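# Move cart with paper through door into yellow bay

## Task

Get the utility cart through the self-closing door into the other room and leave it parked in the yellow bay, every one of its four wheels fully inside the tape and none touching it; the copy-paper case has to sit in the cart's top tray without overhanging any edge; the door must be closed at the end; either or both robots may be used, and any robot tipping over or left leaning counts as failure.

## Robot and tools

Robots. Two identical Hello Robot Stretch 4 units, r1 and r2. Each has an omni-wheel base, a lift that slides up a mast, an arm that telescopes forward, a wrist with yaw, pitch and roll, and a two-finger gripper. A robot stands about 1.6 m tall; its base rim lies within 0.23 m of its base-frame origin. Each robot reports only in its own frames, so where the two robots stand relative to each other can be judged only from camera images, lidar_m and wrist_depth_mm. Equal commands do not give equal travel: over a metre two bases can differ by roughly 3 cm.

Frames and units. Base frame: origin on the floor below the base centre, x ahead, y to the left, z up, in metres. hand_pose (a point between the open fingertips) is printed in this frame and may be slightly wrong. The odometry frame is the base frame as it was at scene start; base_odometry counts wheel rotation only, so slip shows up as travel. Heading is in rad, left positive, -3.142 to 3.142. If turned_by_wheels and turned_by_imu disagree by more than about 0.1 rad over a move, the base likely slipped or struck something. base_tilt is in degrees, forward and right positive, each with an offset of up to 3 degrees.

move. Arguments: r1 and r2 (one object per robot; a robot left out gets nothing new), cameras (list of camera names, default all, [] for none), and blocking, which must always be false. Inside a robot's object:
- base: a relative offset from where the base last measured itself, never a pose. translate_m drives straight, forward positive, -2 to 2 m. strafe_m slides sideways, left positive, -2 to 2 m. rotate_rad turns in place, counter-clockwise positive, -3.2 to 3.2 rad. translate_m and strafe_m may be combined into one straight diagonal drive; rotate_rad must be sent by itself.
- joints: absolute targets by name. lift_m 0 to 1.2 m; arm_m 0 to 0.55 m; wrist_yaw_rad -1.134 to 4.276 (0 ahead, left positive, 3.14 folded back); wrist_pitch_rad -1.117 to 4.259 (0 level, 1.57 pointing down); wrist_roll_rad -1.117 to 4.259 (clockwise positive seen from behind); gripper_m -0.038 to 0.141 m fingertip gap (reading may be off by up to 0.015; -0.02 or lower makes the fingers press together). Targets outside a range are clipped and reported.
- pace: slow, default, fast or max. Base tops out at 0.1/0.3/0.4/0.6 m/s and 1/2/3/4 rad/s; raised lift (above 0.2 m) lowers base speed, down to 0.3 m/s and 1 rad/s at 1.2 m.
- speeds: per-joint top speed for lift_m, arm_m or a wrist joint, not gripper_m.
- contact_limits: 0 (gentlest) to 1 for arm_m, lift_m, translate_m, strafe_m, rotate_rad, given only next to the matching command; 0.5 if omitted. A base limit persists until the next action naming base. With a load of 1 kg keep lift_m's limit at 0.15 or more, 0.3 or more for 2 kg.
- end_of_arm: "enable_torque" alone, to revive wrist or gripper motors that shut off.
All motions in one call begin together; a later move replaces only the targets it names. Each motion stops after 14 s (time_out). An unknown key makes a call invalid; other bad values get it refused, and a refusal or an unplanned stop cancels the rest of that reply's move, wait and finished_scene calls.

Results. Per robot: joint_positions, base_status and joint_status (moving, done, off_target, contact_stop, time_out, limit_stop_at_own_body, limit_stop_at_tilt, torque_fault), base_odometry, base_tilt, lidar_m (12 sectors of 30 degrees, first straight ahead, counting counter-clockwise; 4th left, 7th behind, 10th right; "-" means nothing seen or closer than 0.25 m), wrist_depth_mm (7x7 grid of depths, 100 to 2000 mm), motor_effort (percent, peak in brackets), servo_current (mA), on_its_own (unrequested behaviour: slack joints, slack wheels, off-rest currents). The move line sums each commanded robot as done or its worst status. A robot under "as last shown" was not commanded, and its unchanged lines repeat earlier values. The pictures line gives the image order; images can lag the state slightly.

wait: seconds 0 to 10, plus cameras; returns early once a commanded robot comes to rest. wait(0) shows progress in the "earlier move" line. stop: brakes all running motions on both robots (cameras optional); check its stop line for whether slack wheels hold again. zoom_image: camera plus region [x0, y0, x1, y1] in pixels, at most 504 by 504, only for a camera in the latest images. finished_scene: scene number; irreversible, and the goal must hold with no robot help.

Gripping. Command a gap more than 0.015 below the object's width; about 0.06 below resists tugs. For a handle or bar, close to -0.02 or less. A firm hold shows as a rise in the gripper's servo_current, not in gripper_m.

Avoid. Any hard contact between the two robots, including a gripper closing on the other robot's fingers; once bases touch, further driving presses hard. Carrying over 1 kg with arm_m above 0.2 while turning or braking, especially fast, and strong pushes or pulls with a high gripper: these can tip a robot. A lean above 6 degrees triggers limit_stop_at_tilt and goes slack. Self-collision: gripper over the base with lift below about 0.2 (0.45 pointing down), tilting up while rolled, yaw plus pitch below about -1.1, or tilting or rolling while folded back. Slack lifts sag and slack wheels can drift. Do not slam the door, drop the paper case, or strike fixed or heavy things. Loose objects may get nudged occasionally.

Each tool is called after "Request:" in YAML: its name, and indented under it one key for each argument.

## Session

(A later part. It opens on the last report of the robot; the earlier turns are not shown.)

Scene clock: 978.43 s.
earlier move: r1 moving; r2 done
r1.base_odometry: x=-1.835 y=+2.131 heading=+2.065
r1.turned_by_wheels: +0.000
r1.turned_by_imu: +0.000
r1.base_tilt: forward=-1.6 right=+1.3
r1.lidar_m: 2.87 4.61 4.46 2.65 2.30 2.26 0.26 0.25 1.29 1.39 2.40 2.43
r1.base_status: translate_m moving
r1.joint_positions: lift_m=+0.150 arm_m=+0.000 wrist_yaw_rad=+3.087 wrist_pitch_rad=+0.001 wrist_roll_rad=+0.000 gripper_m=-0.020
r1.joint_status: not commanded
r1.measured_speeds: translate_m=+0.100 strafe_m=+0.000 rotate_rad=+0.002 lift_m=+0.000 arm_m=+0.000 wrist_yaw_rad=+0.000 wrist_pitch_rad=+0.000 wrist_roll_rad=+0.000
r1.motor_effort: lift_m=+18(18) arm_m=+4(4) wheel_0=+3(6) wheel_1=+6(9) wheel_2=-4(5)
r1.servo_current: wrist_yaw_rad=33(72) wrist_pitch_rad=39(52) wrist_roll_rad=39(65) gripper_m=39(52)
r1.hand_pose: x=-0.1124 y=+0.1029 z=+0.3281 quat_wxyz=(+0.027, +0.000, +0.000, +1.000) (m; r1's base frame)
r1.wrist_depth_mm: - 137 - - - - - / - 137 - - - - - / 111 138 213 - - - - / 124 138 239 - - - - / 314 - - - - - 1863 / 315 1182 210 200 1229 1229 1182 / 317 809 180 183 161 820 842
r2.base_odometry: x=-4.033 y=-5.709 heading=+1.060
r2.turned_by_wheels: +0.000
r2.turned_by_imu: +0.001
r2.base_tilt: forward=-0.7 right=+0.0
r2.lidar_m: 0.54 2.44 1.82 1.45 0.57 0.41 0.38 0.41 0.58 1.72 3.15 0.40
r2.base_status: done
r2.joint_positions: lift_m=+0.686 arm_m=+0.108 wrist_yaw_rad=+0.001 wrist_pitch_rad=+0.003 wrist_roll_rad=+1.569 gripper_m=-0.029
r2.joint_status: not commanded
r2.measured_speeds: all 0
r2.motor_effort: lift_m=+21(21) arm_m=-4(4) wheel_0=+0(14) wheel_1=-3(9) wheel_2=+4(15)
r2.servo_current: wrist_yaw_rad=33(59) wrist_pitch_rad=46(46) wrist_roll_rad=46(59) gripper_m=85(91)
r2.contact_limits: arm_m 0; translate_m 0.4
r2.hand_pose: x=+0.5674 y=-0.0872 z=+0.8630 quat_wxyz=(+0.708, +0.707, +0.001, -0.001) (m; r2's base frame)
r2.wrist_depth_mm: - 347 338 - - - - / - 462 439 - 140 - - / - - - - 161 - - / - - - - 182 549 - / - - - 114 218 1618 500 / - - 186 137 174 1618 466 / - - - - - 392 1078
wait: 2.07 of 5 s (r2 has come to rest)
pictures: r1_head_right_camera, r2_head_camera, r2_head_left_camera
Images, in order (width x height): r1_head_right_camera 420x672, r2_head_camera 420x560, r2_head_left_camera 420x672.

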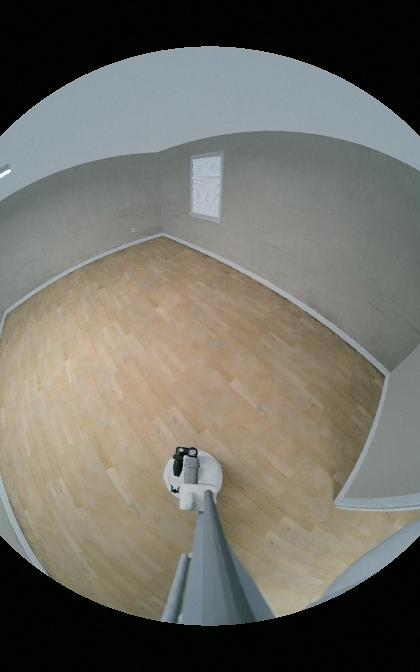

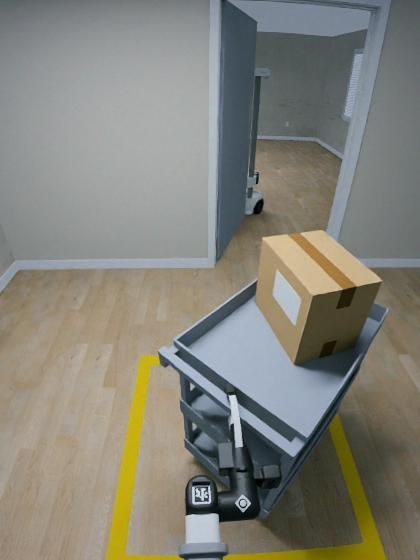

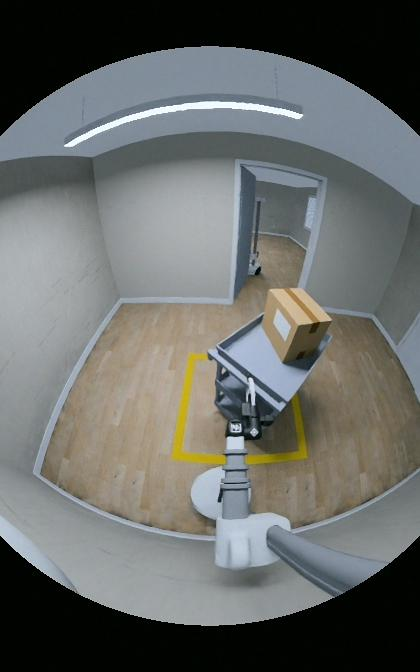

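Request:
move:
  r2: {"joints":{"gripper_m":0.09}}
  r1: {"base":{"translate_m":0.4},"pace":"slow"}
  blocking: false
  cameras: []

Request:
wait:
  seconds: 2
  cameras: []

Request:
move:
  r2: {"joints":{"arm_m":0.0}}
  blocking: false
  cameras: []

Request:
wait:
  seconds: 3
  cameras: ["r2_head_camera","r1_head_right_camera"]

Scene clock: 1014.27 s.
earlier move: r1 done
move: r1 moving; r2 moving
r1.base_odometry: x=-1.956 y=+2.356 heading=+2.065
r1.turned_by_wheels: +0.000
r1.turned_by_imu: -0.002
r1.base_tilt: forward=-1.6 right=+1.3
r1.lidar_m: 2.65 4.43 4.45 2.84 2.46 2.47 1.55 1.35 1.30 1.60 2.25 2.24
r1.base_status: translate_m moving
r1.joint_positions: lift_m=+0.150 arm_m=+0.000 wrist_yaw_rad=+3.087 wrist_pitch_rad=+0.001 wrist_roll_rad=+0.000 gripper_m=-0.020
r1.joint_status: not commanded
r1.measured_speeds: translate_m=+0.048 strafe_m=+0.000 rotate_rad=-0.001 lift_m=+0.000 arm_m=+0.000 wrist_yaw_rad=+0.000 wrist_pitch_rad=+0.000 wrist_roll_rad=+0.000
r1.motor_effort: lift_m=+17(18) arm_m=+4(4) wheel_0=+6(7) wheel_1=+4(5) wheel_2=-6(6)
r1.servo_current: wrist_yaw_rad=46(59) wrist_pitch_rad=39(46) wrist_roll_rad=65(65) gripper_m=39(46)
r1.hand_pose: x=-0.1124 y=+0.1029 z=+0.3281 quat_wxyz=(+0.027, +0.000, +0.000, +1.000) (m; r1's base frame)
r1.wrist_depth_mm: - 137 - - - - - / - 138 - - - - - / 111 138 213 - - - - / 124 139 239 - - - - / - - - - - - - / 1182 1308 1182 198 1205 1229 1182 / 917 866 180 183 162 820 866
r2.base_odometry: x=-4.033 y=-5.709 heading=+1.060
r2.turned_by_wheels: +0.000
r2.turned_by_imu: +0.005
r2.base_tilt: forward=-0.7 right=+0.0
r2.lidar_m: 0.55 2.42 1.84 1.43 0.56 0.41 0.37 0.41 0.60 1.73 3.11 0.42
r2.base_status: not commanded
r2.joint_positions: lift_m=+0.686 arm_m=+0.108 wrist_yaw_rad=+0.001 wrist_pitch_rad=+0.003 wrist_roll_rad=+1.569 gripper_m=-0.003
r2.joint_status: gripper_m moving
r2.measured_speeds: all 0
r2.motor_effort: lift_m=+21(21) arm_m=-4(4) wheel_0=+1(1) wheel_1=-3(4) wheel_2=+4(4)
r2.servo_current: wrist_yaw_rad=39(59) wrist_pitch_rad=46(46) wrist_roll_rad=65(65) gripper_m=98(98)
r2.contact_limits: arm_m 0; translate_m 0.4
r2.hand_pose: x=+0.5674 y=-0.0872 z=+0.8630 quat_wxyz=(+0.708, +0.707, +0.001, -0.001) (m; r2's base frame)
r2.wrist_depth_mm: - 351 342 - 124 - - / - 466 442 - 139 - - / - - 634 - 164 - - / - - - - 186 559 - / - - - 119 223 1618 504 / - - 187 143 181 1576 469 / - - - - - 389 1078
pictures: none
No camera images: "cameras" was empty.

Scene clock: 1015.67 s.
earlier move: r1 moving; r2 done
r1.base_odometry: x=-2.016 y=+2.469 heading=+2.065
r1.turned_by_wheels: +0.000
r1.turned_by_imu: +0.000
r1.base_tilt: forward=-1.6 right=+1.3
r1.lidar_m: 2.54 4.32 4.35 2.92 2.55 2.55 1.65 1.43 1.40 1.71 2.17 2.15
r1.base_status: translate_m moving
r1.joint_positions: lift_m=+0.150 arm_m=+0.000 wrist_yaw_rad=+3.087 wrist_pitch_rad=+0.001 wrist_roll_rad=+0.000 gripper_m=-0.020
r1.joint_status: not commanded
r1.measured_speeds: translate_m=+0.100 strafe_m=-0.001 rotate_rad=-0.001 lift_m=+0.000 arm_m=+0.000 wrist_yaw_rad=+0.000 wrist_pitch_rad=+0.000 wrist_roll_rad=+0.000
r1.motor_effort: lift_m=+18(18) arm_m=+4(4) wheel_0=+4(7) wheel_1=+6(6) wheel_2=-4(7)
r1.servo_current: wrist_yaw_rad=46(72) wrist_pitch_rad=39(52) wrist_roll_rad=59(65) gripper_m=46(46)
r1.hand_pose: x=-0.1124 y=+0.1029 z=+0.3281 quat_wxyz=(+0.027, +0.000, +0.000, +1.000) (m; r1's base frame)
r1.wrist_depth_mm: - 137 - - - - - / - 138 - - - - - / 111 138 217 - - - - / 124 138 276 - - - - / - - 1921 - - - - / 1205 1281 1160 198 1205 1205 1160 / 917 866 180 183 162 820 854
r2.base_odometry: x=-4.033 y=-5.709 heading=+1.060
r2.turned_by_wheels: +0.000
r2.turned_by_imu: +0.000
r2.base_tilt: forward=-0.7 right=+0.1
r2.lidar_m: 0.57 2.45 1.81 1.48 0.53 0.39 0.39 0.41 0.56 1.76 3.12 0.43
r2.base_status: not commanded
r2.joint_positions: lift_m=+0.686 arm_m=+0.108 wrist_yaw_rad=+0.001 wrist_pitch_rad=+0.003 wrist_roll_rad=+1.569 gripper_m=+0.090
r2.joint_status: all done
r2.measured_speeds: all 0
r2.motor_effort: lift_m=+21(21) arm_m=-4(5) wheel_0=+0(1) wheel_1=-3(4) wheel_2=+4(4)
r2.servo_current: wrist_yaw_rad=39(59) wrist_pitch_rad=39(46) wrist_roll_rad=52(65) gripper_m=46(137)
r2.contact_limits: arm_m 0; translate_m 0.4
r2.hand_pose: x=+0.5674 y=-0.0872 z=+0.8630 quat_wxyz=(+0.708, +0.707, +0.001, -0.001) (m; r2's base frame)
r2.wrist_depth_mm: - 355 347 - 135 - - / - 477 452 - 148 - - / - - 647 - 169 - - / - - - 105 197 1618 - / - - - 129 227 1661 512 / - - 193 154 190 1618 466 / - - - - 407 1618 1060
wait: 1.40 of 2 s (r2 has come to rest)
pictures: none
No camera images: "cameras" was empty.

Scene clock: 1016.17 s.
earlier move: r1 moving
move: r2 moving
r1.base_odometry: x=-2.040 y=+2.513 heading=+2.065
r1.turned_by_wheels: +0.000
r1.turned_by_imu: +0.000
r1.base_tilt: forward=-1.6 right=+1.3
r1.lidar_m: 2.52 4.30 4.30 2.94 2.58 2.60 1.71 1.47 1.43 1.76 2.11 2.12
r1.base_status: translate_m moving
r1.joint_positions: lift_m=+0.150 arm_m=+0.000 wrist_yaw_rad=+3.087 wrist_pitch_rad=+0.001 wrist_roll_rad=+0.000 gripper_m=-0.020
r1.joint_status: not commanded
r1.measured_speeds: translate_m=+0.100 strafe_m=+0.000 rotate_rad=+0.004 lift_m=+0.000 arm_m=+0.000 wrist_yaw_rad=+0.000 wrist_pitch_rad=+0.000 wrist_roll_rad=+0.000
r1.motor_effort: lift_m=+18(18) arm_m=+4(4) wheel_0=+4(6) wheel_1=+5(5) wheel_2=-5(5)
r1.servo_current: wrist_yaw_rad=39(65) wrist_pitch_rad=39(46) wrist_roll_rad=46(65) gripper_m=33(46)
r1.hand_pose: x=-0.1124 y=+0.1029 z=+0.3281 quat_wxyz=(+0.027, +0.000, +0.000, +1.000) (m; r1's base frame)
r1.wrist_depth_mm: - 137 - - - - - / - 138 - - - - - / 111 138 218 - - - - / 124 139 279 - - - - / - 1618 - - - - - / 1182 1308 1182 198 1205 1205 1182 / 931 878 180 184 162 831 842
r2.base_odometry: x=-4.033 y=-5.709 heading=+1.060
r2.turned_by_wheels: +0.000
r2.turned_by_imu: +0.000
r2.base_tilt: forward=-0.7 right=+0.1
r2.lidar_m: 0.54 2.45 1.81 1.42 0.55 0.39 0.36 0.43 0.60 1.73 3.12 0.40
r2.base_status: not commanded
r2.joint_positions: lift_m=+0.686 arm_m=+0.057 wrist_yaw_rad=+0.001 wrist_pitch_rad=+0.003 wrist_roll_rad=+1.569 gripper_m=+0.090
r2.joint_status: arm_m moving
r2.measured_speeds: translate_m=+0.000 strafe_m=+0.000 rotate_rad=+0.000 lift_m=+0.000 arm_m=-0.195 wrist_yaw_rad=+0.000 wrist_pitch_rad=+0.000 wrist_roll_rad=+0.000
r2.motor_effort: lift_m=+21(21) arm_m=-8(9) wheel_0=+0(1) wheel_1=-3(4) wheel_2=+4(4)
r2.servo_current: wrist_yaw_rad=33(52) wrist_pitch_rad=46(46) wrist_roll_rad=52(59) gripper_m=46(52)
r2.contact_limits: translate_m 0.4
r2.hand_pose: x=+0.5168 y=-0.0872 z=+0.8630 quat_wxyz=(+0.708, +0.707, +0.001, -0.001) (m; r2's base frame)
r2.wrist_depth_mm: - 394 394 105 166 - - / - 530 473 118 182 - - / - - 676 131 215 - - / - - - 158 236 1863 - / - - - 198 289 1708 - / - - 193 229 191 1537 492 / - - - - - 1756 1138
pictures: none
No camera images: "cameras" was empty.

Scene clock: 1017.00 s.
earlier move: r1 moving; r2 done
r1.base_odometry: x=-2.080 y=+2.586 heading=+2.065
r1.turned_by_wheels: +0.000
r1.turned_by_imu: +0.000
r1.base_tilt: forward=-1.6 right=+1.2
r1.lidar_m: 2.46 4.24 4.25 3.03 2.65 2.64 1.72 1.53 1.47 1.85 2.05 2.08
r1.base_status: translate_m moving
r1.joint_positions: lift_m=+0.150 arm_m=+0.000 wrist_yaw_rad=+3.087 wrist_pitch_rad=+0.001 wrist_roll_rad=+0.000 gripper_m=-0.020
r1.joint_status: not commanded
r1.measured_speeds: translate_m=+0.100 strafe_m=-0.001 rotate_rad=-0.003 lift_m=+0.000 arm_m=+0.000 wrist_yaw_rad=+0.000 wrist_pitch_rad=+0.000 wrist_roll_rad=+0.000
r1.motor_effort: lift_m=+18(18) arm_m=+4(4) wheel_0=+3(7) wheel_1=+3(6) wheel_2=-4(6)
r1.servo_current: wrist_yaw_rad=59(72) wrist_pitch_rad=33(52) wrist_roll_rad=46(65) gripper_m=39(52)
r1.hand_pose: x=-0.1124 y=+0.1029 z=+0.3281 quat_wxyz=(+0.027, +0.000, +0.000, +1.000) (m; r1's base frame)
r1.wrist_depth_mm: - 137 - - - - - / - 138 - - - - - / 111 138 218 - - - - / 125 139 294 - - - - / - - - - - - - / 1182 1281 1182 198 1229 1205 1182 / 917 854 180 183 161 820 854
r2.base_odometry: x=-4.033 y=-5.709 heading=+1.060
r2.turned_by_wheels: +0.000
r2.turned_by_imu: +0.000
r2.base_tilt: forward=-0.7 right=+0.1
r2.lidar_m: 0.51 2.46 1.79 1.44 0.54 0.40 0.37 0.40 0.59 1.70 3.13 0.43
r2.base_status: not commanded
r2.joint_positions: lift_m=+0.686 arm_m=+0.000 wrist_yaw_rad=+0.001 wrist_pitch_rad=+0.003 wrist_roll_rad=+1.569 gripper_m=+0.090
r2.joint_status: all done
r2.measured_speeds: all 0
r2.motor_effort: lift_m=+21(21) arm_m=-7(11) wheel_0=+1(1) wheel_1=-3(4) wheel_2=+4(4)
r2.servo_current: wrist_yaw_rad=39(52) wrist_pitch_rad=39(46) wrist_roll_rad=52(59) gripper_m=52(52)
r2.contact_limits: translate_m 0.4
r2.hand_pose: x=+0.4596 y=-0.0872 z=+0.8630 quat_wxyz=(+0.708, +0.707, +0.001, -0.001) (m; r2's base frame)
r2.wrist_depth_mm: - - 469 156 156 211 210 / - - 492 163 164 - - / - - 691 192 263 - - / - - - 232 315 - - / - - - 338 392 1863 - / - - 193 336 191 554 496 / - - - - - 1756 1205
wait: 0.83 of 3 s (r2 has come to rest)
pictures: r1_head_right_camera, r2_head_camera
Images, in order (width x height): r1_head_right_camera 420x672, r2_head_camera 420x560.

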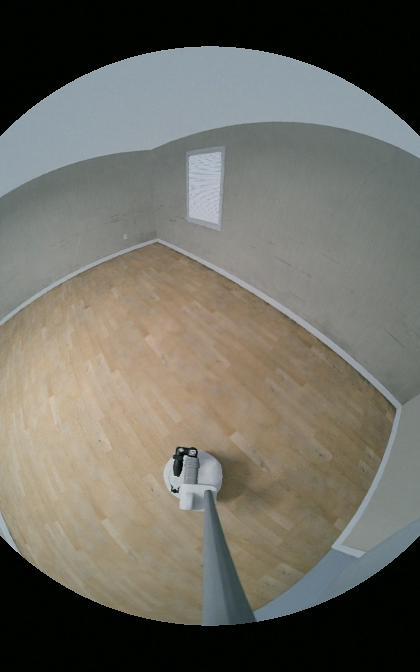

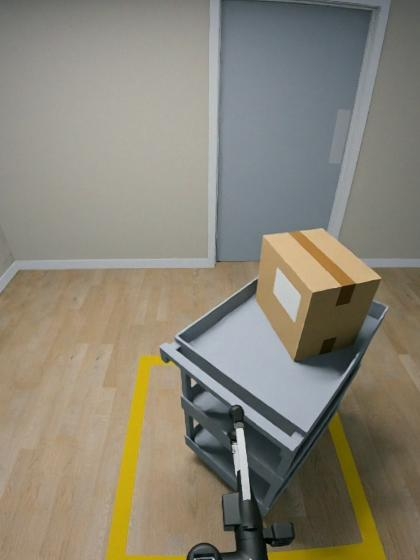

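Request:
move:
  r2: {"base":{"translate_m":-0.06},"joints":{"lift_m":0.9}}
  blocking: false
  cameras: []

Request:
wait:
  seconds: 2
  cameras: []

Request:
move:
  r2: {"base":{"strafe_m":-1.0},"joints":{"gripper_m":-0.02}}
  blocking: false
  cameras: []

Request:
wait:
  seconds: 6
  cameras: ["r2_head_camera","r2_head_left_camera"]

Scene clock: 1025.83 s.
earlier move: r1 done
move: r2 moving
r1.base_odometry: x=-2.139 y=+2.697 heading=+2.065
r1.turned_by_wheels: +0.000
r1.turned_by_imu: +0.000
r1.base_tilt: forward=-1.6 right=+1.3
r1.lidar_m: 2.34 4.14 4.16 3.16 2.74 2.74 1.86 1.58 1.60 1.95 1.97 1.98
r1.base_status: done
r1.joint_positions: lift_m=+0.150 arm_m=+0.000 wrist_yaw_rad=+3.087 wrist_pitch_rad=+0.001 wrist_roll_rad=+0.000 gripper_m=-0.020
r1.joint_status: not commanded
r1.measured_speeds: all 0
r1.motor_effort: lift_m=+18(18) arm_m=+4(4) wheel_0=+4(5) wheel_1=+3(3) wheel_2=-2(2)
r1.servo_current: wrist_yaw_rad=20(59) wrist_pitch_rad=46(46) wrist_roll_rad=46(52) gripper_m=39(46)
r1.hand_pose: x=-0.1124 y=+0.1029 z=+0.3281 quat_wxyz=(+0.027, +0.000, +0.000, +1.000) (m; r1's base frame)
r1.wrist_depth_mm: - 138 - - - - - / - 138 - - - - - / 111 138 218 - - - - / 124 138 - - - - - / - - - - - - - / 1336 1281 1182 198 1229 1229 1182 / 917 866 179 183 162 809 866
r2.base_odometry: x=-4.048 y=-5.736 heading=+1.060
r2.turned_by_wheels: +0.000
r2.turned_by_imu: +0.001
r2.base_tilt: forward=-0.6 right=+0.1
r2.lidar_m: 0.52 2.46 1.81 1.35 0.51 0.37 0.36 0.38 0.54 1.60 3.11 0.47
r2.base_status: translate_m moving
r2.joint_positions: lift_m=+0.724 arm_m=+0.000 wrist_yaw_rad=+0.001 wrist_pitch_rad=+0.003 wrist_roll_rad=+1.569 gripper_m=+0.090
r2.joint_status: lift_m moving
r2.measured_speeds: translate_m=-0.121 strafe_m=+0.000 rotate_rad=+0.007 lift_m=+0.146 arm_m=+0.000 wrist_yaw_rad=+0.000 wrist_pitch_rad=+0.000 wrist_roll_rad=+0.000
r2.motor_effort: lift_m=+22(25) arm_m=-7(7) wheel_0=-5(8) wheel_1=-5(9) wheel_2=+11(12)
r2.servo_current: wrist_yaw_rad=39(52) wrist_pitch_rad=39(46) wrist_roll_rad=46(65) gripper_m=52(59)
r2.hand_pose: x=+0.4596 y=-0.0872 z=+0.9009 quat_wxyz=(+0.708, +0.707, +0.001, -0.001) (m; r2's base frame)
r2.wrist_depth_mm: - - 488 492 196 229 233 / - - 504 484 190 - - / - - - 668 272 - - / - - - - 322 - - / - - - - 370 1983 - / - - 193 - 190 1537 539 / - - - - - 1756 1229
pictures: none
No camera images: "cameras" was empty.

Scene clock: 1027.30 s.
earlier move: r2 done
r1.base_odometry: x=-2.139 y=+2.697 heading=+2.065
r1.turned_by_wheels: +0.000
r1.turned_by_imu: +0.000
r1.base_tilt: forward=-1.6 right=+1.3
r1.lidar_m: 2.34 4.14 4.16 3.12 2.74 2.72 1.85 1.60 1.57 1.92 1.98 2.00
r1.base_status: done
r1.joint_positions: lift_m=+0.150 arm_m=+0.000 wrist_yaw_rad=+3.087 wrist_pitch_rad=+0.001 wrist_roll_rad=+0.000 gripper_m=-0.020
r1.joint_status: not commanded
r1.measured_speeds: all 0
r1.motor_effort: lift_m=+18(18) arm_m=+4(4) wheel_0=+5(5) wheel_1=+3(3) wheel_2=-2(2)
r1.servo_current: wrist_yaw_rad=52(65) wrist_pitch_rad=39(46) wrist_roll_rad=46(59) gripper_m=39(46)
r1.hand_pose: x=-0.1124 y=+0.1029 z=+0.3281 quat_wxyz=(+0.027, +0.000, +0.000, +1.000) (m; r1's base frame)
r1.wrist_depth_mm: - 138 - - - - - / - 138 - - - - - / 111 138 217 - - - - / 124 139 - - - - - / - - - - - - - / 1336 1308 1160 198 1255 1205 1182 / 917 854 180 184 162 831 854
r2.base_odometry: x=-4.062 y=-5.761 heading=+1.060
r2.turned_by_wheels: +0.000
r2.turned_by_imu: +0.000
r2.base_tilt: forward=-0.7 right=+0.1
r2.lidar_m: 0.49 2.43 1.81 1.19 0.49 0.35 0.32 0.35 0.50 1.47 3.12 0.46
r2.base_status: done
r2.joint_positions: lift_m=+0.900 arm_m=+0.000 wrist_yaw_rad=+0.001 wrist_pitch_rad=+0.003 wrist_roll_rad=+1.569 gripper_m=+0.090
r2.joint_status: all done
r2.measured_speeds: all 0
r2.motor_effort: lift_m=+21(26) arm_m=-7(7) wheel_0=-2(8) wheel_1=-3(9) wheel_2=+2(12)
r2.servo_current: wrist_yaw_rad=52(59) wrist_pitch_rad=39(46) wrist_roll_rad=46(65) gripper_m=46(59)
r2.hand_pose: x=+0.4596 y=-0.0872 z=+1.0770 quat_wxyz=(+0.708, +0.707, +0.001, -0.001) (m; r2's base frame)
r2.wrist_depth_mm: - - - 535 535 525 - / - - - 591 525 525 - / - - - - 750 - 307 / - - - - - 387 300 / - - - - - 427 1336 / - - 193 - 191 455 1499 / - - - - - - 1464
wait: 1.47 of 2 s (r2 has come to rest)
pictures: none
No camera images: "cameras" was empty.

Scene clock: 1027.80 s.
move: r2 moving
r1: as last shown
r1.lidar_m: 2.32 4.16 4.18 3.12 2.73 2.75 1.87 1.57 1.59 1.95 1.98 1.99
r1.motor_effort: lift_m=+18(18) arm_m=+4(4) wheel_0=+4(5) wheel_1=+3(3) wheel_2=-2(2)
r1.servo_current: wrist_yaw_rad=52(65) wrist_pitch_rad=46(46) wrist_roll_rad=39(59) gripper_m=46(46)
r1.wrist_depth_mm: - 137 - - - - - / - 137 - - - - - / 111 138 218 - - - - / 125 138 - - - - - / - - - - - - - / 1281 1308 1182 198 1255 1229 1182 / 917 878 180 183 162 831 854
r2.base_odometry: x=-4.031 y=-5.779 heading=+1.060
r2.turned_by_wheels: +0.000
r2.turned_by_imu: +0.000
r2.base_tilt: forward=-0.7 right=+0.1
r2.lidar_m: 0.50 2.51 1.86 1.24 0.47 0.34 0.32 0.35 0.51 1.48 3.06 0.47
r2.base_status: strafe_m moving
r2.joint_positions: lift_m=+0.900 arm_m=+0.000 wrist_yaw_rad=+0.001 wrist_pitch_rad=+0.003 wrist_roll_rad=+1.569 gripper_m=+0.072
r2.joint_status: gripper_m moving
r2.measured_speeds: translate_m=+0.000 strafe_m=-0.139 rotate_rad=+0.001 lift_m=+0.000 arm_m=+0.000 wrist_yaw_rad=+0.000 wrist_pitch_rad=+0.000 wrist_roll_rad=+0.000
r2.motor_effort: lift_m=+21(21) arm_m=-7(7) wheel_0=+11(13) wheel_1=-11(12) wheel_2=-1(1)
r2.servo_current: wrist_yaw_rad=46(59) wrist_pitch_rad=39(46) wrist_roll_rad=59(65) gripper_m=124(124)
r2.hand_pose: x=+0.4596 y=-0.0872 z=+1.0770 quat_wxyz=(+0.708, +0.707, +0.001, -0.001) (m; r2's base frame)
r2.wrist_depth_mm: - - - 539 535 525 303 / - - - 535 512 517 - / - - - 798 683 627 298 / - - - - - - 319 / - - - - - 424 314 / - - 189 - 192 418 1430 / - - - - - 539 1464
pictures: none
No camera images: "cameras" was empty.

Scene clock: 1031.97 s.
earlier move: r2 done
r1.base_odometry: x=-2.139 y=+2.697 heading=+2.065
r1.turned_by_wheels: +0.000
r1.turned_by_imu: +0.000
r1.base_tilt: forward=-1.6 right=+1.3
r1.lidar_m: 2.33 4.15 4.16 3.13 2.73 2.76 1.85 1.60 1.58 1.95 1.98 1.99
r1.base_status: not commanded
r1.joint_positions: lift_m=+0.150 arm_m=+0.000 wrist_yaw_rad=+3.087 wrist_pitch_rad=+0.001 wrist_roll_rad=+0.000 gripper_m=-0.020
r1.joint_status: not commanded
r1.measured_speeds: all 0
r1.motor_effort: lift_m=+18(18) arm_m=+4(4) wheel_0=+4(5) wheel_1=+3(3) wheel_2=-2(2)
r1.servo_current: wrist_yaw_rad=52(85) wrist_pitch_rad=33(52) wrist_roll_rad=52(65) gripper_m=39(52)
r1.hand_pose: x=-0.1124 y=+0.1029 z=+0.3281 quat_wxyz=(+0.027, +0.000, +0.000, +1.000) (m; r1's base frame)
r1.wrist_depth_mm: - 138 - - - - - / - 138 - - - - - / 111 138 218 - - - - / 125 138 - - - - - / - - - - - - - / 1308 1281 1182 198 1255 1205 1182 / 917 854 180 182 161 820 854
r2.base_odometry: x=-3.190 y=-6.250 heading=+1.060
r2.turned_by_wheels: +0.000
r2.turned_by_imu: -0.001
r2.base_tilt: forward=-0.6 right=+0.1
r2.lidar_m: 2.43 0.84 0.84 1.29 0.50 0.37 0.35 0.37 0.52 1.56 2.10 2.52
r2.base_status: done
r2.joint_positions: lift_m=+0.900 arm_m=+0.000 wrist_yaw_rad=+0.001 wrist_pitch_rad=+0.003 wrist_roll_rad=+1.569 gripper_m=-0.019
r2.joint_status: all done
r2.measured_speeds: all 0
r2.motor_effort: lift_m=+20(21) arm_m=-7(7) wheel_0=+2(13) wheel_1=-2(13) wheel_2=+0(2)
r2.servo_current: wrist_yaw_rad=46(59) wrist_pitch_rad=39(46) wrist_roll_rad=59(65) gripper_m=91(169)
r2.hand_pose: x=+0.4596 y=-0.0872 z=+1.0771 quat_wxyz=(+0.708, +0.707, +0.001, -0.001) (m; r2's base frame)
r2.wrist_depth_mm: - - - - - - 1464 / - - - - - - 1464 / - - - - - - 1499 / - - - - - - 1464 / - - - - - - 1537 / - - 186 201 181 - 1464 / - - - - - 1921 1499
wait: 4.17 of 6 s (r2 has come to rest)
pictures: r2_head_camera, r2_head_left_camera
Images, in order (width x height): r2_head_camera 420x560, r2_head_left_camera 420x672.

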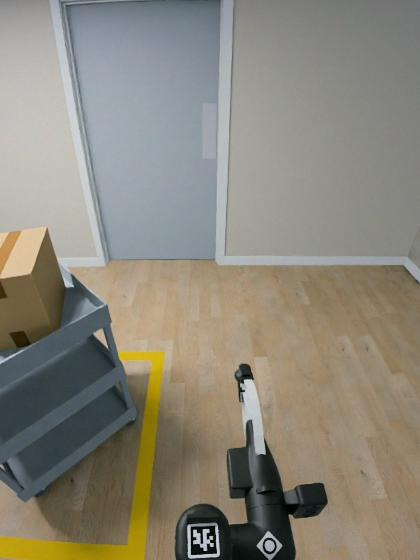

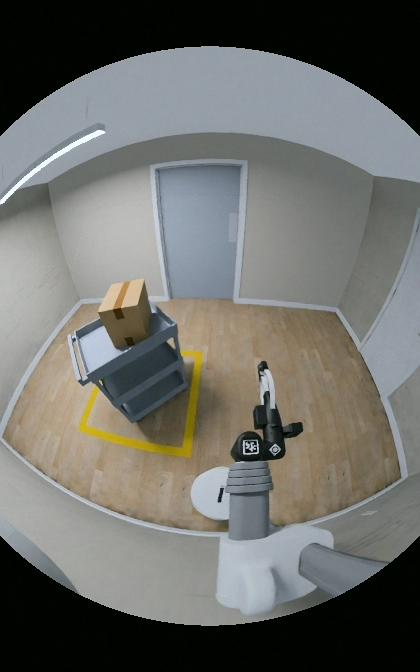

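Request:
zoom_image:
  camera: "r2_head_left_camera"
  region: [50, 260, 230, 470]

Request:
zoom_image:
  camera: "r2_head_camera"
  region: [0, 340, 200, 560]

Scaled by 2.400 from the camera's 420x672 image, which has a finer 600x960 frame.

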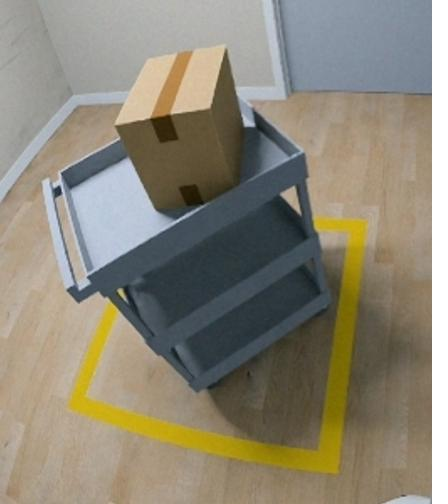

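Scaled by 2.291 from the camera's 420x560 image, which has a finer 1200x1600 frame.

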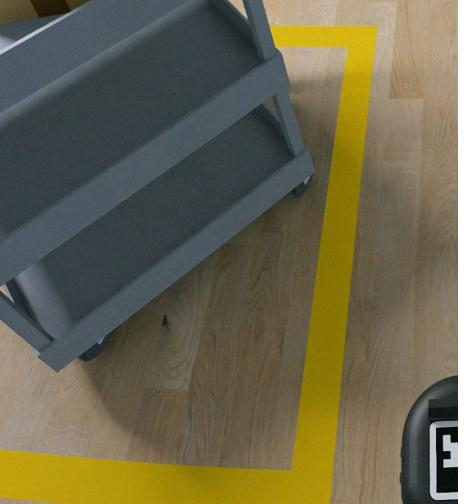

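Request:
move:
  r2: {"base":{"translate_m":1.75},"pace":"default"}
  blocking: false
  cameras: []

Request:
wait:
  seconds: 9
  cameras: ["r2_head_left_camera"]

Request:
move:
  r2: {"base":{"rotate_rad":2.2}}
  blocking: false
  cameras: []

Request:
wait:
  seconds: 9
  cameras: ["r2_head_camera","r2_head_right_camera"]

Scene clock: 1058.40 s.
move: r2 moving
r1: as last shown
r1.turned_by_imu: -0.002
r1.lidar_m: 2.34 4.15 4.16 3.12 2.73 2.75 1.85 1.61 1.58 1.91 1.97 1.98
r1.servo_current: wrist_yaw_rad=46(52) wrist_pitch_rad=39(46) wrist_roll_rad=46(59) gripper_m=46(52)
r1.wrist_depth_mm: - 137 - - - - - / - 138 - - - - - / 111 138 218 - - - - / 125 139 - - - - - / - - - - - - - / 1336 1308 1182 198 1229 1205 1182 / 931 866 180 183 162 820 842
r2.base_odometry: x=-3.175 y=-6.223 heading=+1.060
r2.turned_by_wheels: +0.000
r2.turned_by_imu: +0.004
r2.base_tilt: forward=-0.7 right=+0.1
r2.lidar_m: 2.43 0.81 0.83 1.44 0.56 0.41 0.37 0.42 0.55 1.70 2.09 2.50
r2.base_status: translate_m moving
r2.joint_positions: lift_m=+0.900 arm_m=+0.000 wrist_yaw_rad=+0.001 wrist_pitch_rad=+0.003 wrist_roll_rad=+1.569 gripper_m=-0.019
r2.joint_status: not commanded
r2.measured_speeds: translate_m=+0.121 strafe_m=-0.001 rotate_rad=+0.001 lift_m=+0.000 arm_m=+0.000 wrist_yaw_rad=+0.000 wrist_pitch_rad=+0.000 wrist_roll_rad=+0.000
r2.motor_effort: lift_m=+20(21) arm_m=-7(7) wheel_0=+5(8) wheel_1=+7(8) wheel_2=-11(13)
r2.servo_current: wrist_yaw_rad=59(59) wrist_pitch_rad=39(46) wrist_roll_rad=46(59) gripper_m=91(98)
r2.hand_pose: x=+0.4595 y=-0.0872 z=+1.0771 quat_wxyz=(+0.708, +0.707, +0.001, -0.001) (m; r2's base frame)
r2.wrist_depth_mm: - - - - - - 1464 / - - - - - - 1499 / - - - - - - 1499 / - - - - - - 1499 / - - - - - - 1499 / - - 186 201 180 - 1499 / - - - - - 1863 1499
pictures: none
No camera images: "cameras" was empty.

Scene clock: 1065.23 s.
earlier move: r2 done
r1.base_odometry: x=-2.139 y=+2.697 heading=+2.065
r1.turned_by_wheels: +0.000
r1.turned_by_imu: +0.000
r1.base_tilt: forward=-1.6 right=+1.3
r1.lidar_m: 2.36 4.15 4.15 3.15 2.74 2.75 1.82 1.59 1.59 1.94 1.98 1.99
r1.base_status: not commanded
r1.joint_positions: lift_m=+0.150 arm_m=+0.000 wrist_yaw_rad=+3.087 wrist_pitch_rad=+0.001 wrist_roll_rad=+0.000 gripper_m=-0.020
r1.joint_status: not commanded
r1.measured_speeds: all 0
r1.motor_effort: lift_m=+18(18) arm_m=+4(4) wheel_0=+4(5) wheel_1=+2(3) wheel_2=-2(2)
r1.servo_current: wrist_yaw_rad=39(72) wrist_pitch_rad=33(52) wrist_roll_rad=46(72) gripper_m=39(52)
r1.hand_pose: x=-0.1124 y=+0.1029 z=+0.3281 quat_wxyz=(+0.027, +0.000, +0.000, +1.000) (m; r1's base frame)
r1.wrist_depth_mm: - 138 - - - - - / - 138 - - - - - / 111 138 218 - - - - / 124 138 - - - - - / - - - - - - - / 1308 1308 1205 198 1229 1229 1182 / 946 866 179 183 162 831 854
r2.base_odometry: x=-2.335 y=-4.724 heading=+1.060
r2.turned_by_wheels: +0.000
r2.turned_by_imu: +0.002
r2.base_tilt: forward=-0.7 right=+0.1
r2.lidar_m: 0.75 0.83 1.09 2.71 0.78 0.78 2.09 2.21 2.10 2.01 0.98 0.73
r2.base_status: done
r2.joint_positions: lift_m=+0.900 arm_m=+0.000 wrist_yaw_rad=+0.001 wrist_pitch_rad=+0.003 wrist_roll_rad=+1.569 gripper_m=-0.019
r2.joint_status: not commanded
r2.measured_speeds: all 0
r2.motor_effort: lift_m=+20(21) arm_m=-7(7) wheel_0=+4(11) wheel_1=+3(9) wheel_2=-3(14)
r2.servo_current: wrist_yaw_rad=46(65) wrist_pitch_rad=39(52) wrist_roll_rad=52(65) gripper_m=91(98)
r2.hand_pose: x=+0.4595 y=-0.0872 z=+1.0771 quat_wxyz=(+0.708, +0.707, +0.001, -0.001) (m; r2's base frame)
r2.wrist_depth_mm: - - - - - - - / - - - 459 462 459 462 / 462 466 459 462 462 466 462 / - 554 559 564 554 - - / - - - 216 - - - / - - 181 199 170 - - / - - - - - - -
wait: 6.83 of 9 s (r2 has come to rest)
pictures: r2_head_left_camera
Images, in order (width x height): r2_head_left_camera 420x672.

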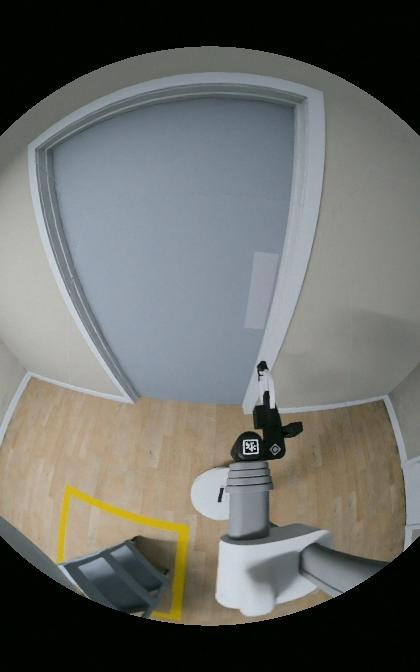

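Scene clock: 1065.73 s.
move: r2 moving
r1: as last shown
r1.lidar_m: 2.36 4.15 4.16 3.11 2.73 2.73 1.87 1.59 1.58 1.91 1.97 1.97
r1.motor_effort: lift_m=+18(18) arm_m=+4(4) wheel_0=+4(5) wheel_1=+3(3) wheel_2=-2(2)
r1.servo_current: wrist_yaw_rad=39(72) wrist_pitch_rad=39(46) wrist_roll_rad=52(65) gripper_m=46(52)
r1.wrist_depth_mm: - 137 - - - - - / - 137 - - - - - / 111 138 218 - - - - / 124 138 - - - - - / - - - - - - - / 1308 1281 1138 198 1255 1255 1205 / 917 866 179 183 162 820 866
r2.base_odometry: x=-2.335 y=-4.724 heading=+1.299
r2.turned_by_wheels: +0.239
r2.turned_by_imu: +0.232
r2.base_tilt: forward=-0.7 right=+0.1
r2.lidar_m: 0.77 0.93 1.46 2.73 0.79 0.83 2.09 2.39 2.02 1.46 0.83 0.69
r2.base_status: rotate_rad moving
r2.joint_positions: lift_m=+0.900 arm_m=+0.000 wrist_yaw_rad=+0.001 wrist_pitch_rad=+0.003 wrist_roll_rad=+1.569 gripper_m=-0.019
r2.joint_status: not commanded
r2.measured_speeds: translate_m=-0.001 strafe_m=+0.001 rotate_rad=+0.926 lift_m=+0.000 arm_m=+0.000 wrist_yaw_rad=+0.000 wrist_pitch_rad=+0.000 wrist_roll_rad=+0.000
r2.motor_effort: lift_m=+21(21) arm_m=-7(7) wheel_0=-6(8) wheel_1=-9(10) wheel_2=-10(12)
r2.servo_current: wrist_yaw_rad=52(65) wrist_pitch_rad=46(46) wrist_roll_rad=46(52) gripper_m=91(98)
r2.hand_pose: x=+0.4595 y=-0.0872 z=+1.0771 quat_wxyz=(+0.708, +0.707, +0.001, -0.001) (m; r2's base frame)
r2.wrist_depth_mm: 407 407 402 407 413 - - / - 508 512 512 512 - - / - 525 530 525 - - - / - - - - - - - / - - - - - - - / - - 181 200 170 - - / - - - - - - -
pictures: none
No camera images: "cameras" was empty.

Scene clock: 1067.70 s.
earlier move: r2 done
r1.base_odometry: x=-2.139 y=+2.697 heading=+2.065
r1.turned_by_wheels: +0.000
r1.turned_by_imu: +0.000
r1.base_tilt: forward=-1.6 right=+1.3
r1.lidar_m: 2.37 4.14 4.12 3.11 2.72 2.75 1.85 1.58 1.59 1.94 1.98 1.98
r1.base_status: not commanded
r1.joint_positions: lift_m=+0.150 arm_m=+0.000 wrist_yaw_rad=+3.087 wrist_pitch_rad=+0.001 wrist_roll_rad=+0.000 gripper_m=-0.020
r1.joint_status: not commanded
r1.measured_speeds: all 0
r1.motor_effort: lift_m=+18(18) arm_m=+4(4) wheel_0=+4(5) wheel_1=+2(3) wheel_2=-2(2)
r1.servo_current: wrist_yaw_rad=46(78) wrist_pitch_rad=39(52) wrist_roll_rad=46(72) gripper_m=39(52)
r1.hand_pose: x=-0.1124 y=+0.1029 z=+0.3281 quat_wxyz=(+0.027, +0.000, +0.000, +1.000) (m; r1's base frame)
r1.wrist_depth_mm: - 137 - - - - - / - 137 - - - - - / 111 138 218 - - - - / 124 138 - - - - - / - - - - - - - / 1308 1308 1182 198 1229 1229 1182 / 931 854 180 183 161 809 854
r2.base_odometry: x=-2.335 y=-4.724 heading=-3.024
r2.turned_by_wheels: +1.960
r2.turned_by_imu: +1.908
r2.base_tilt: forward=-0.7 right=+0.1
r2.lidar_m: 0.79 0.79 2.07 2.28 2.05 2.02 0.90 0.72 0.77 0.87 1.13 2.71
r2.base_status: done
r2.joint_positions: lift_m=+0.900 arm_m=+0.000 wrist_yaw_rad=+0.001 wrist_pitch_rad=+0.003 wrist_roll_rad=+1.569 gripper_m=-0.019
r2.joint_status: not commanded
r2.measured_speeds: all 0
r2.motor_effort: lift_m=+21(21) arm_m=-7(7) wheel_0=-3(11) wheel_1=-4(10) wheel_2=-6(12)
r2.servo_current: wrist_yaw_rad=52(65) wrist_pitch_rad=46(52) wrist_roll_rad=59(59) gripper_m=91(98)
r2.hand_pose: x=+0.4596 y=-0.0872 z=+1.0771 quat_wxyz=(+0.708, +0.707, +0.001, -0.001) (m; r2's base frame)
r2.wrist_depth_mm: - - - - - - 1464 / - - - - - - 1499 / 1464 - - - - - 1499 / - - - - - - 1464 / - - - - - - 1537 / - - 187 202 178 1138 - / - - - - - - -
wait: 1.97 of 9 s (r2 has come to rest)
pictures: r2_head_camera, r2_head_right_camera
Images, in order (width x height): r2_head_camera 420x560, r2_head_right_camera 420x672.

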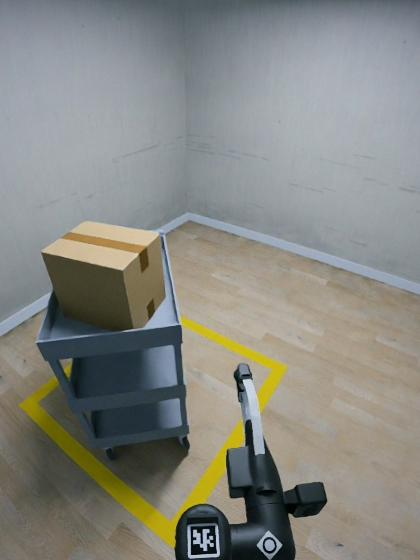

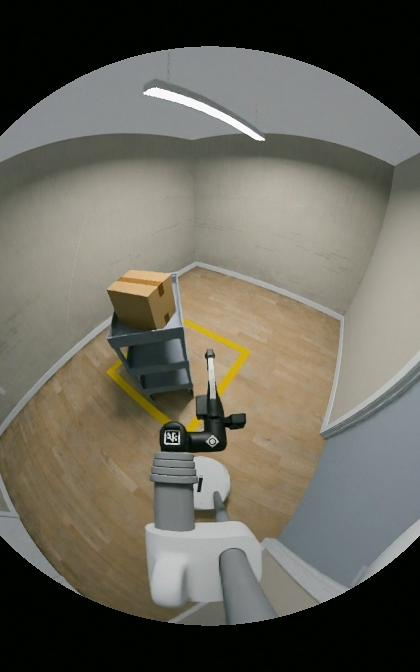

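Request:
zoom_image:
  camera: "r2_head_camera"
  region: [0, 290, 300, 560]

Scaled by 1.680 from the camera's 420x560 image, which has a finer 1200x1600 frame.

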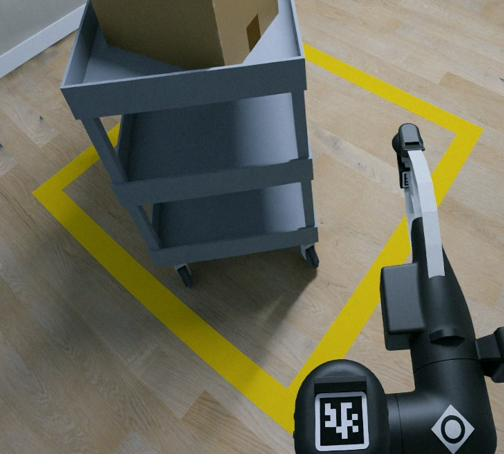

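Request:
finished_scene:
  scene: 1

The scene is finished: the task was done.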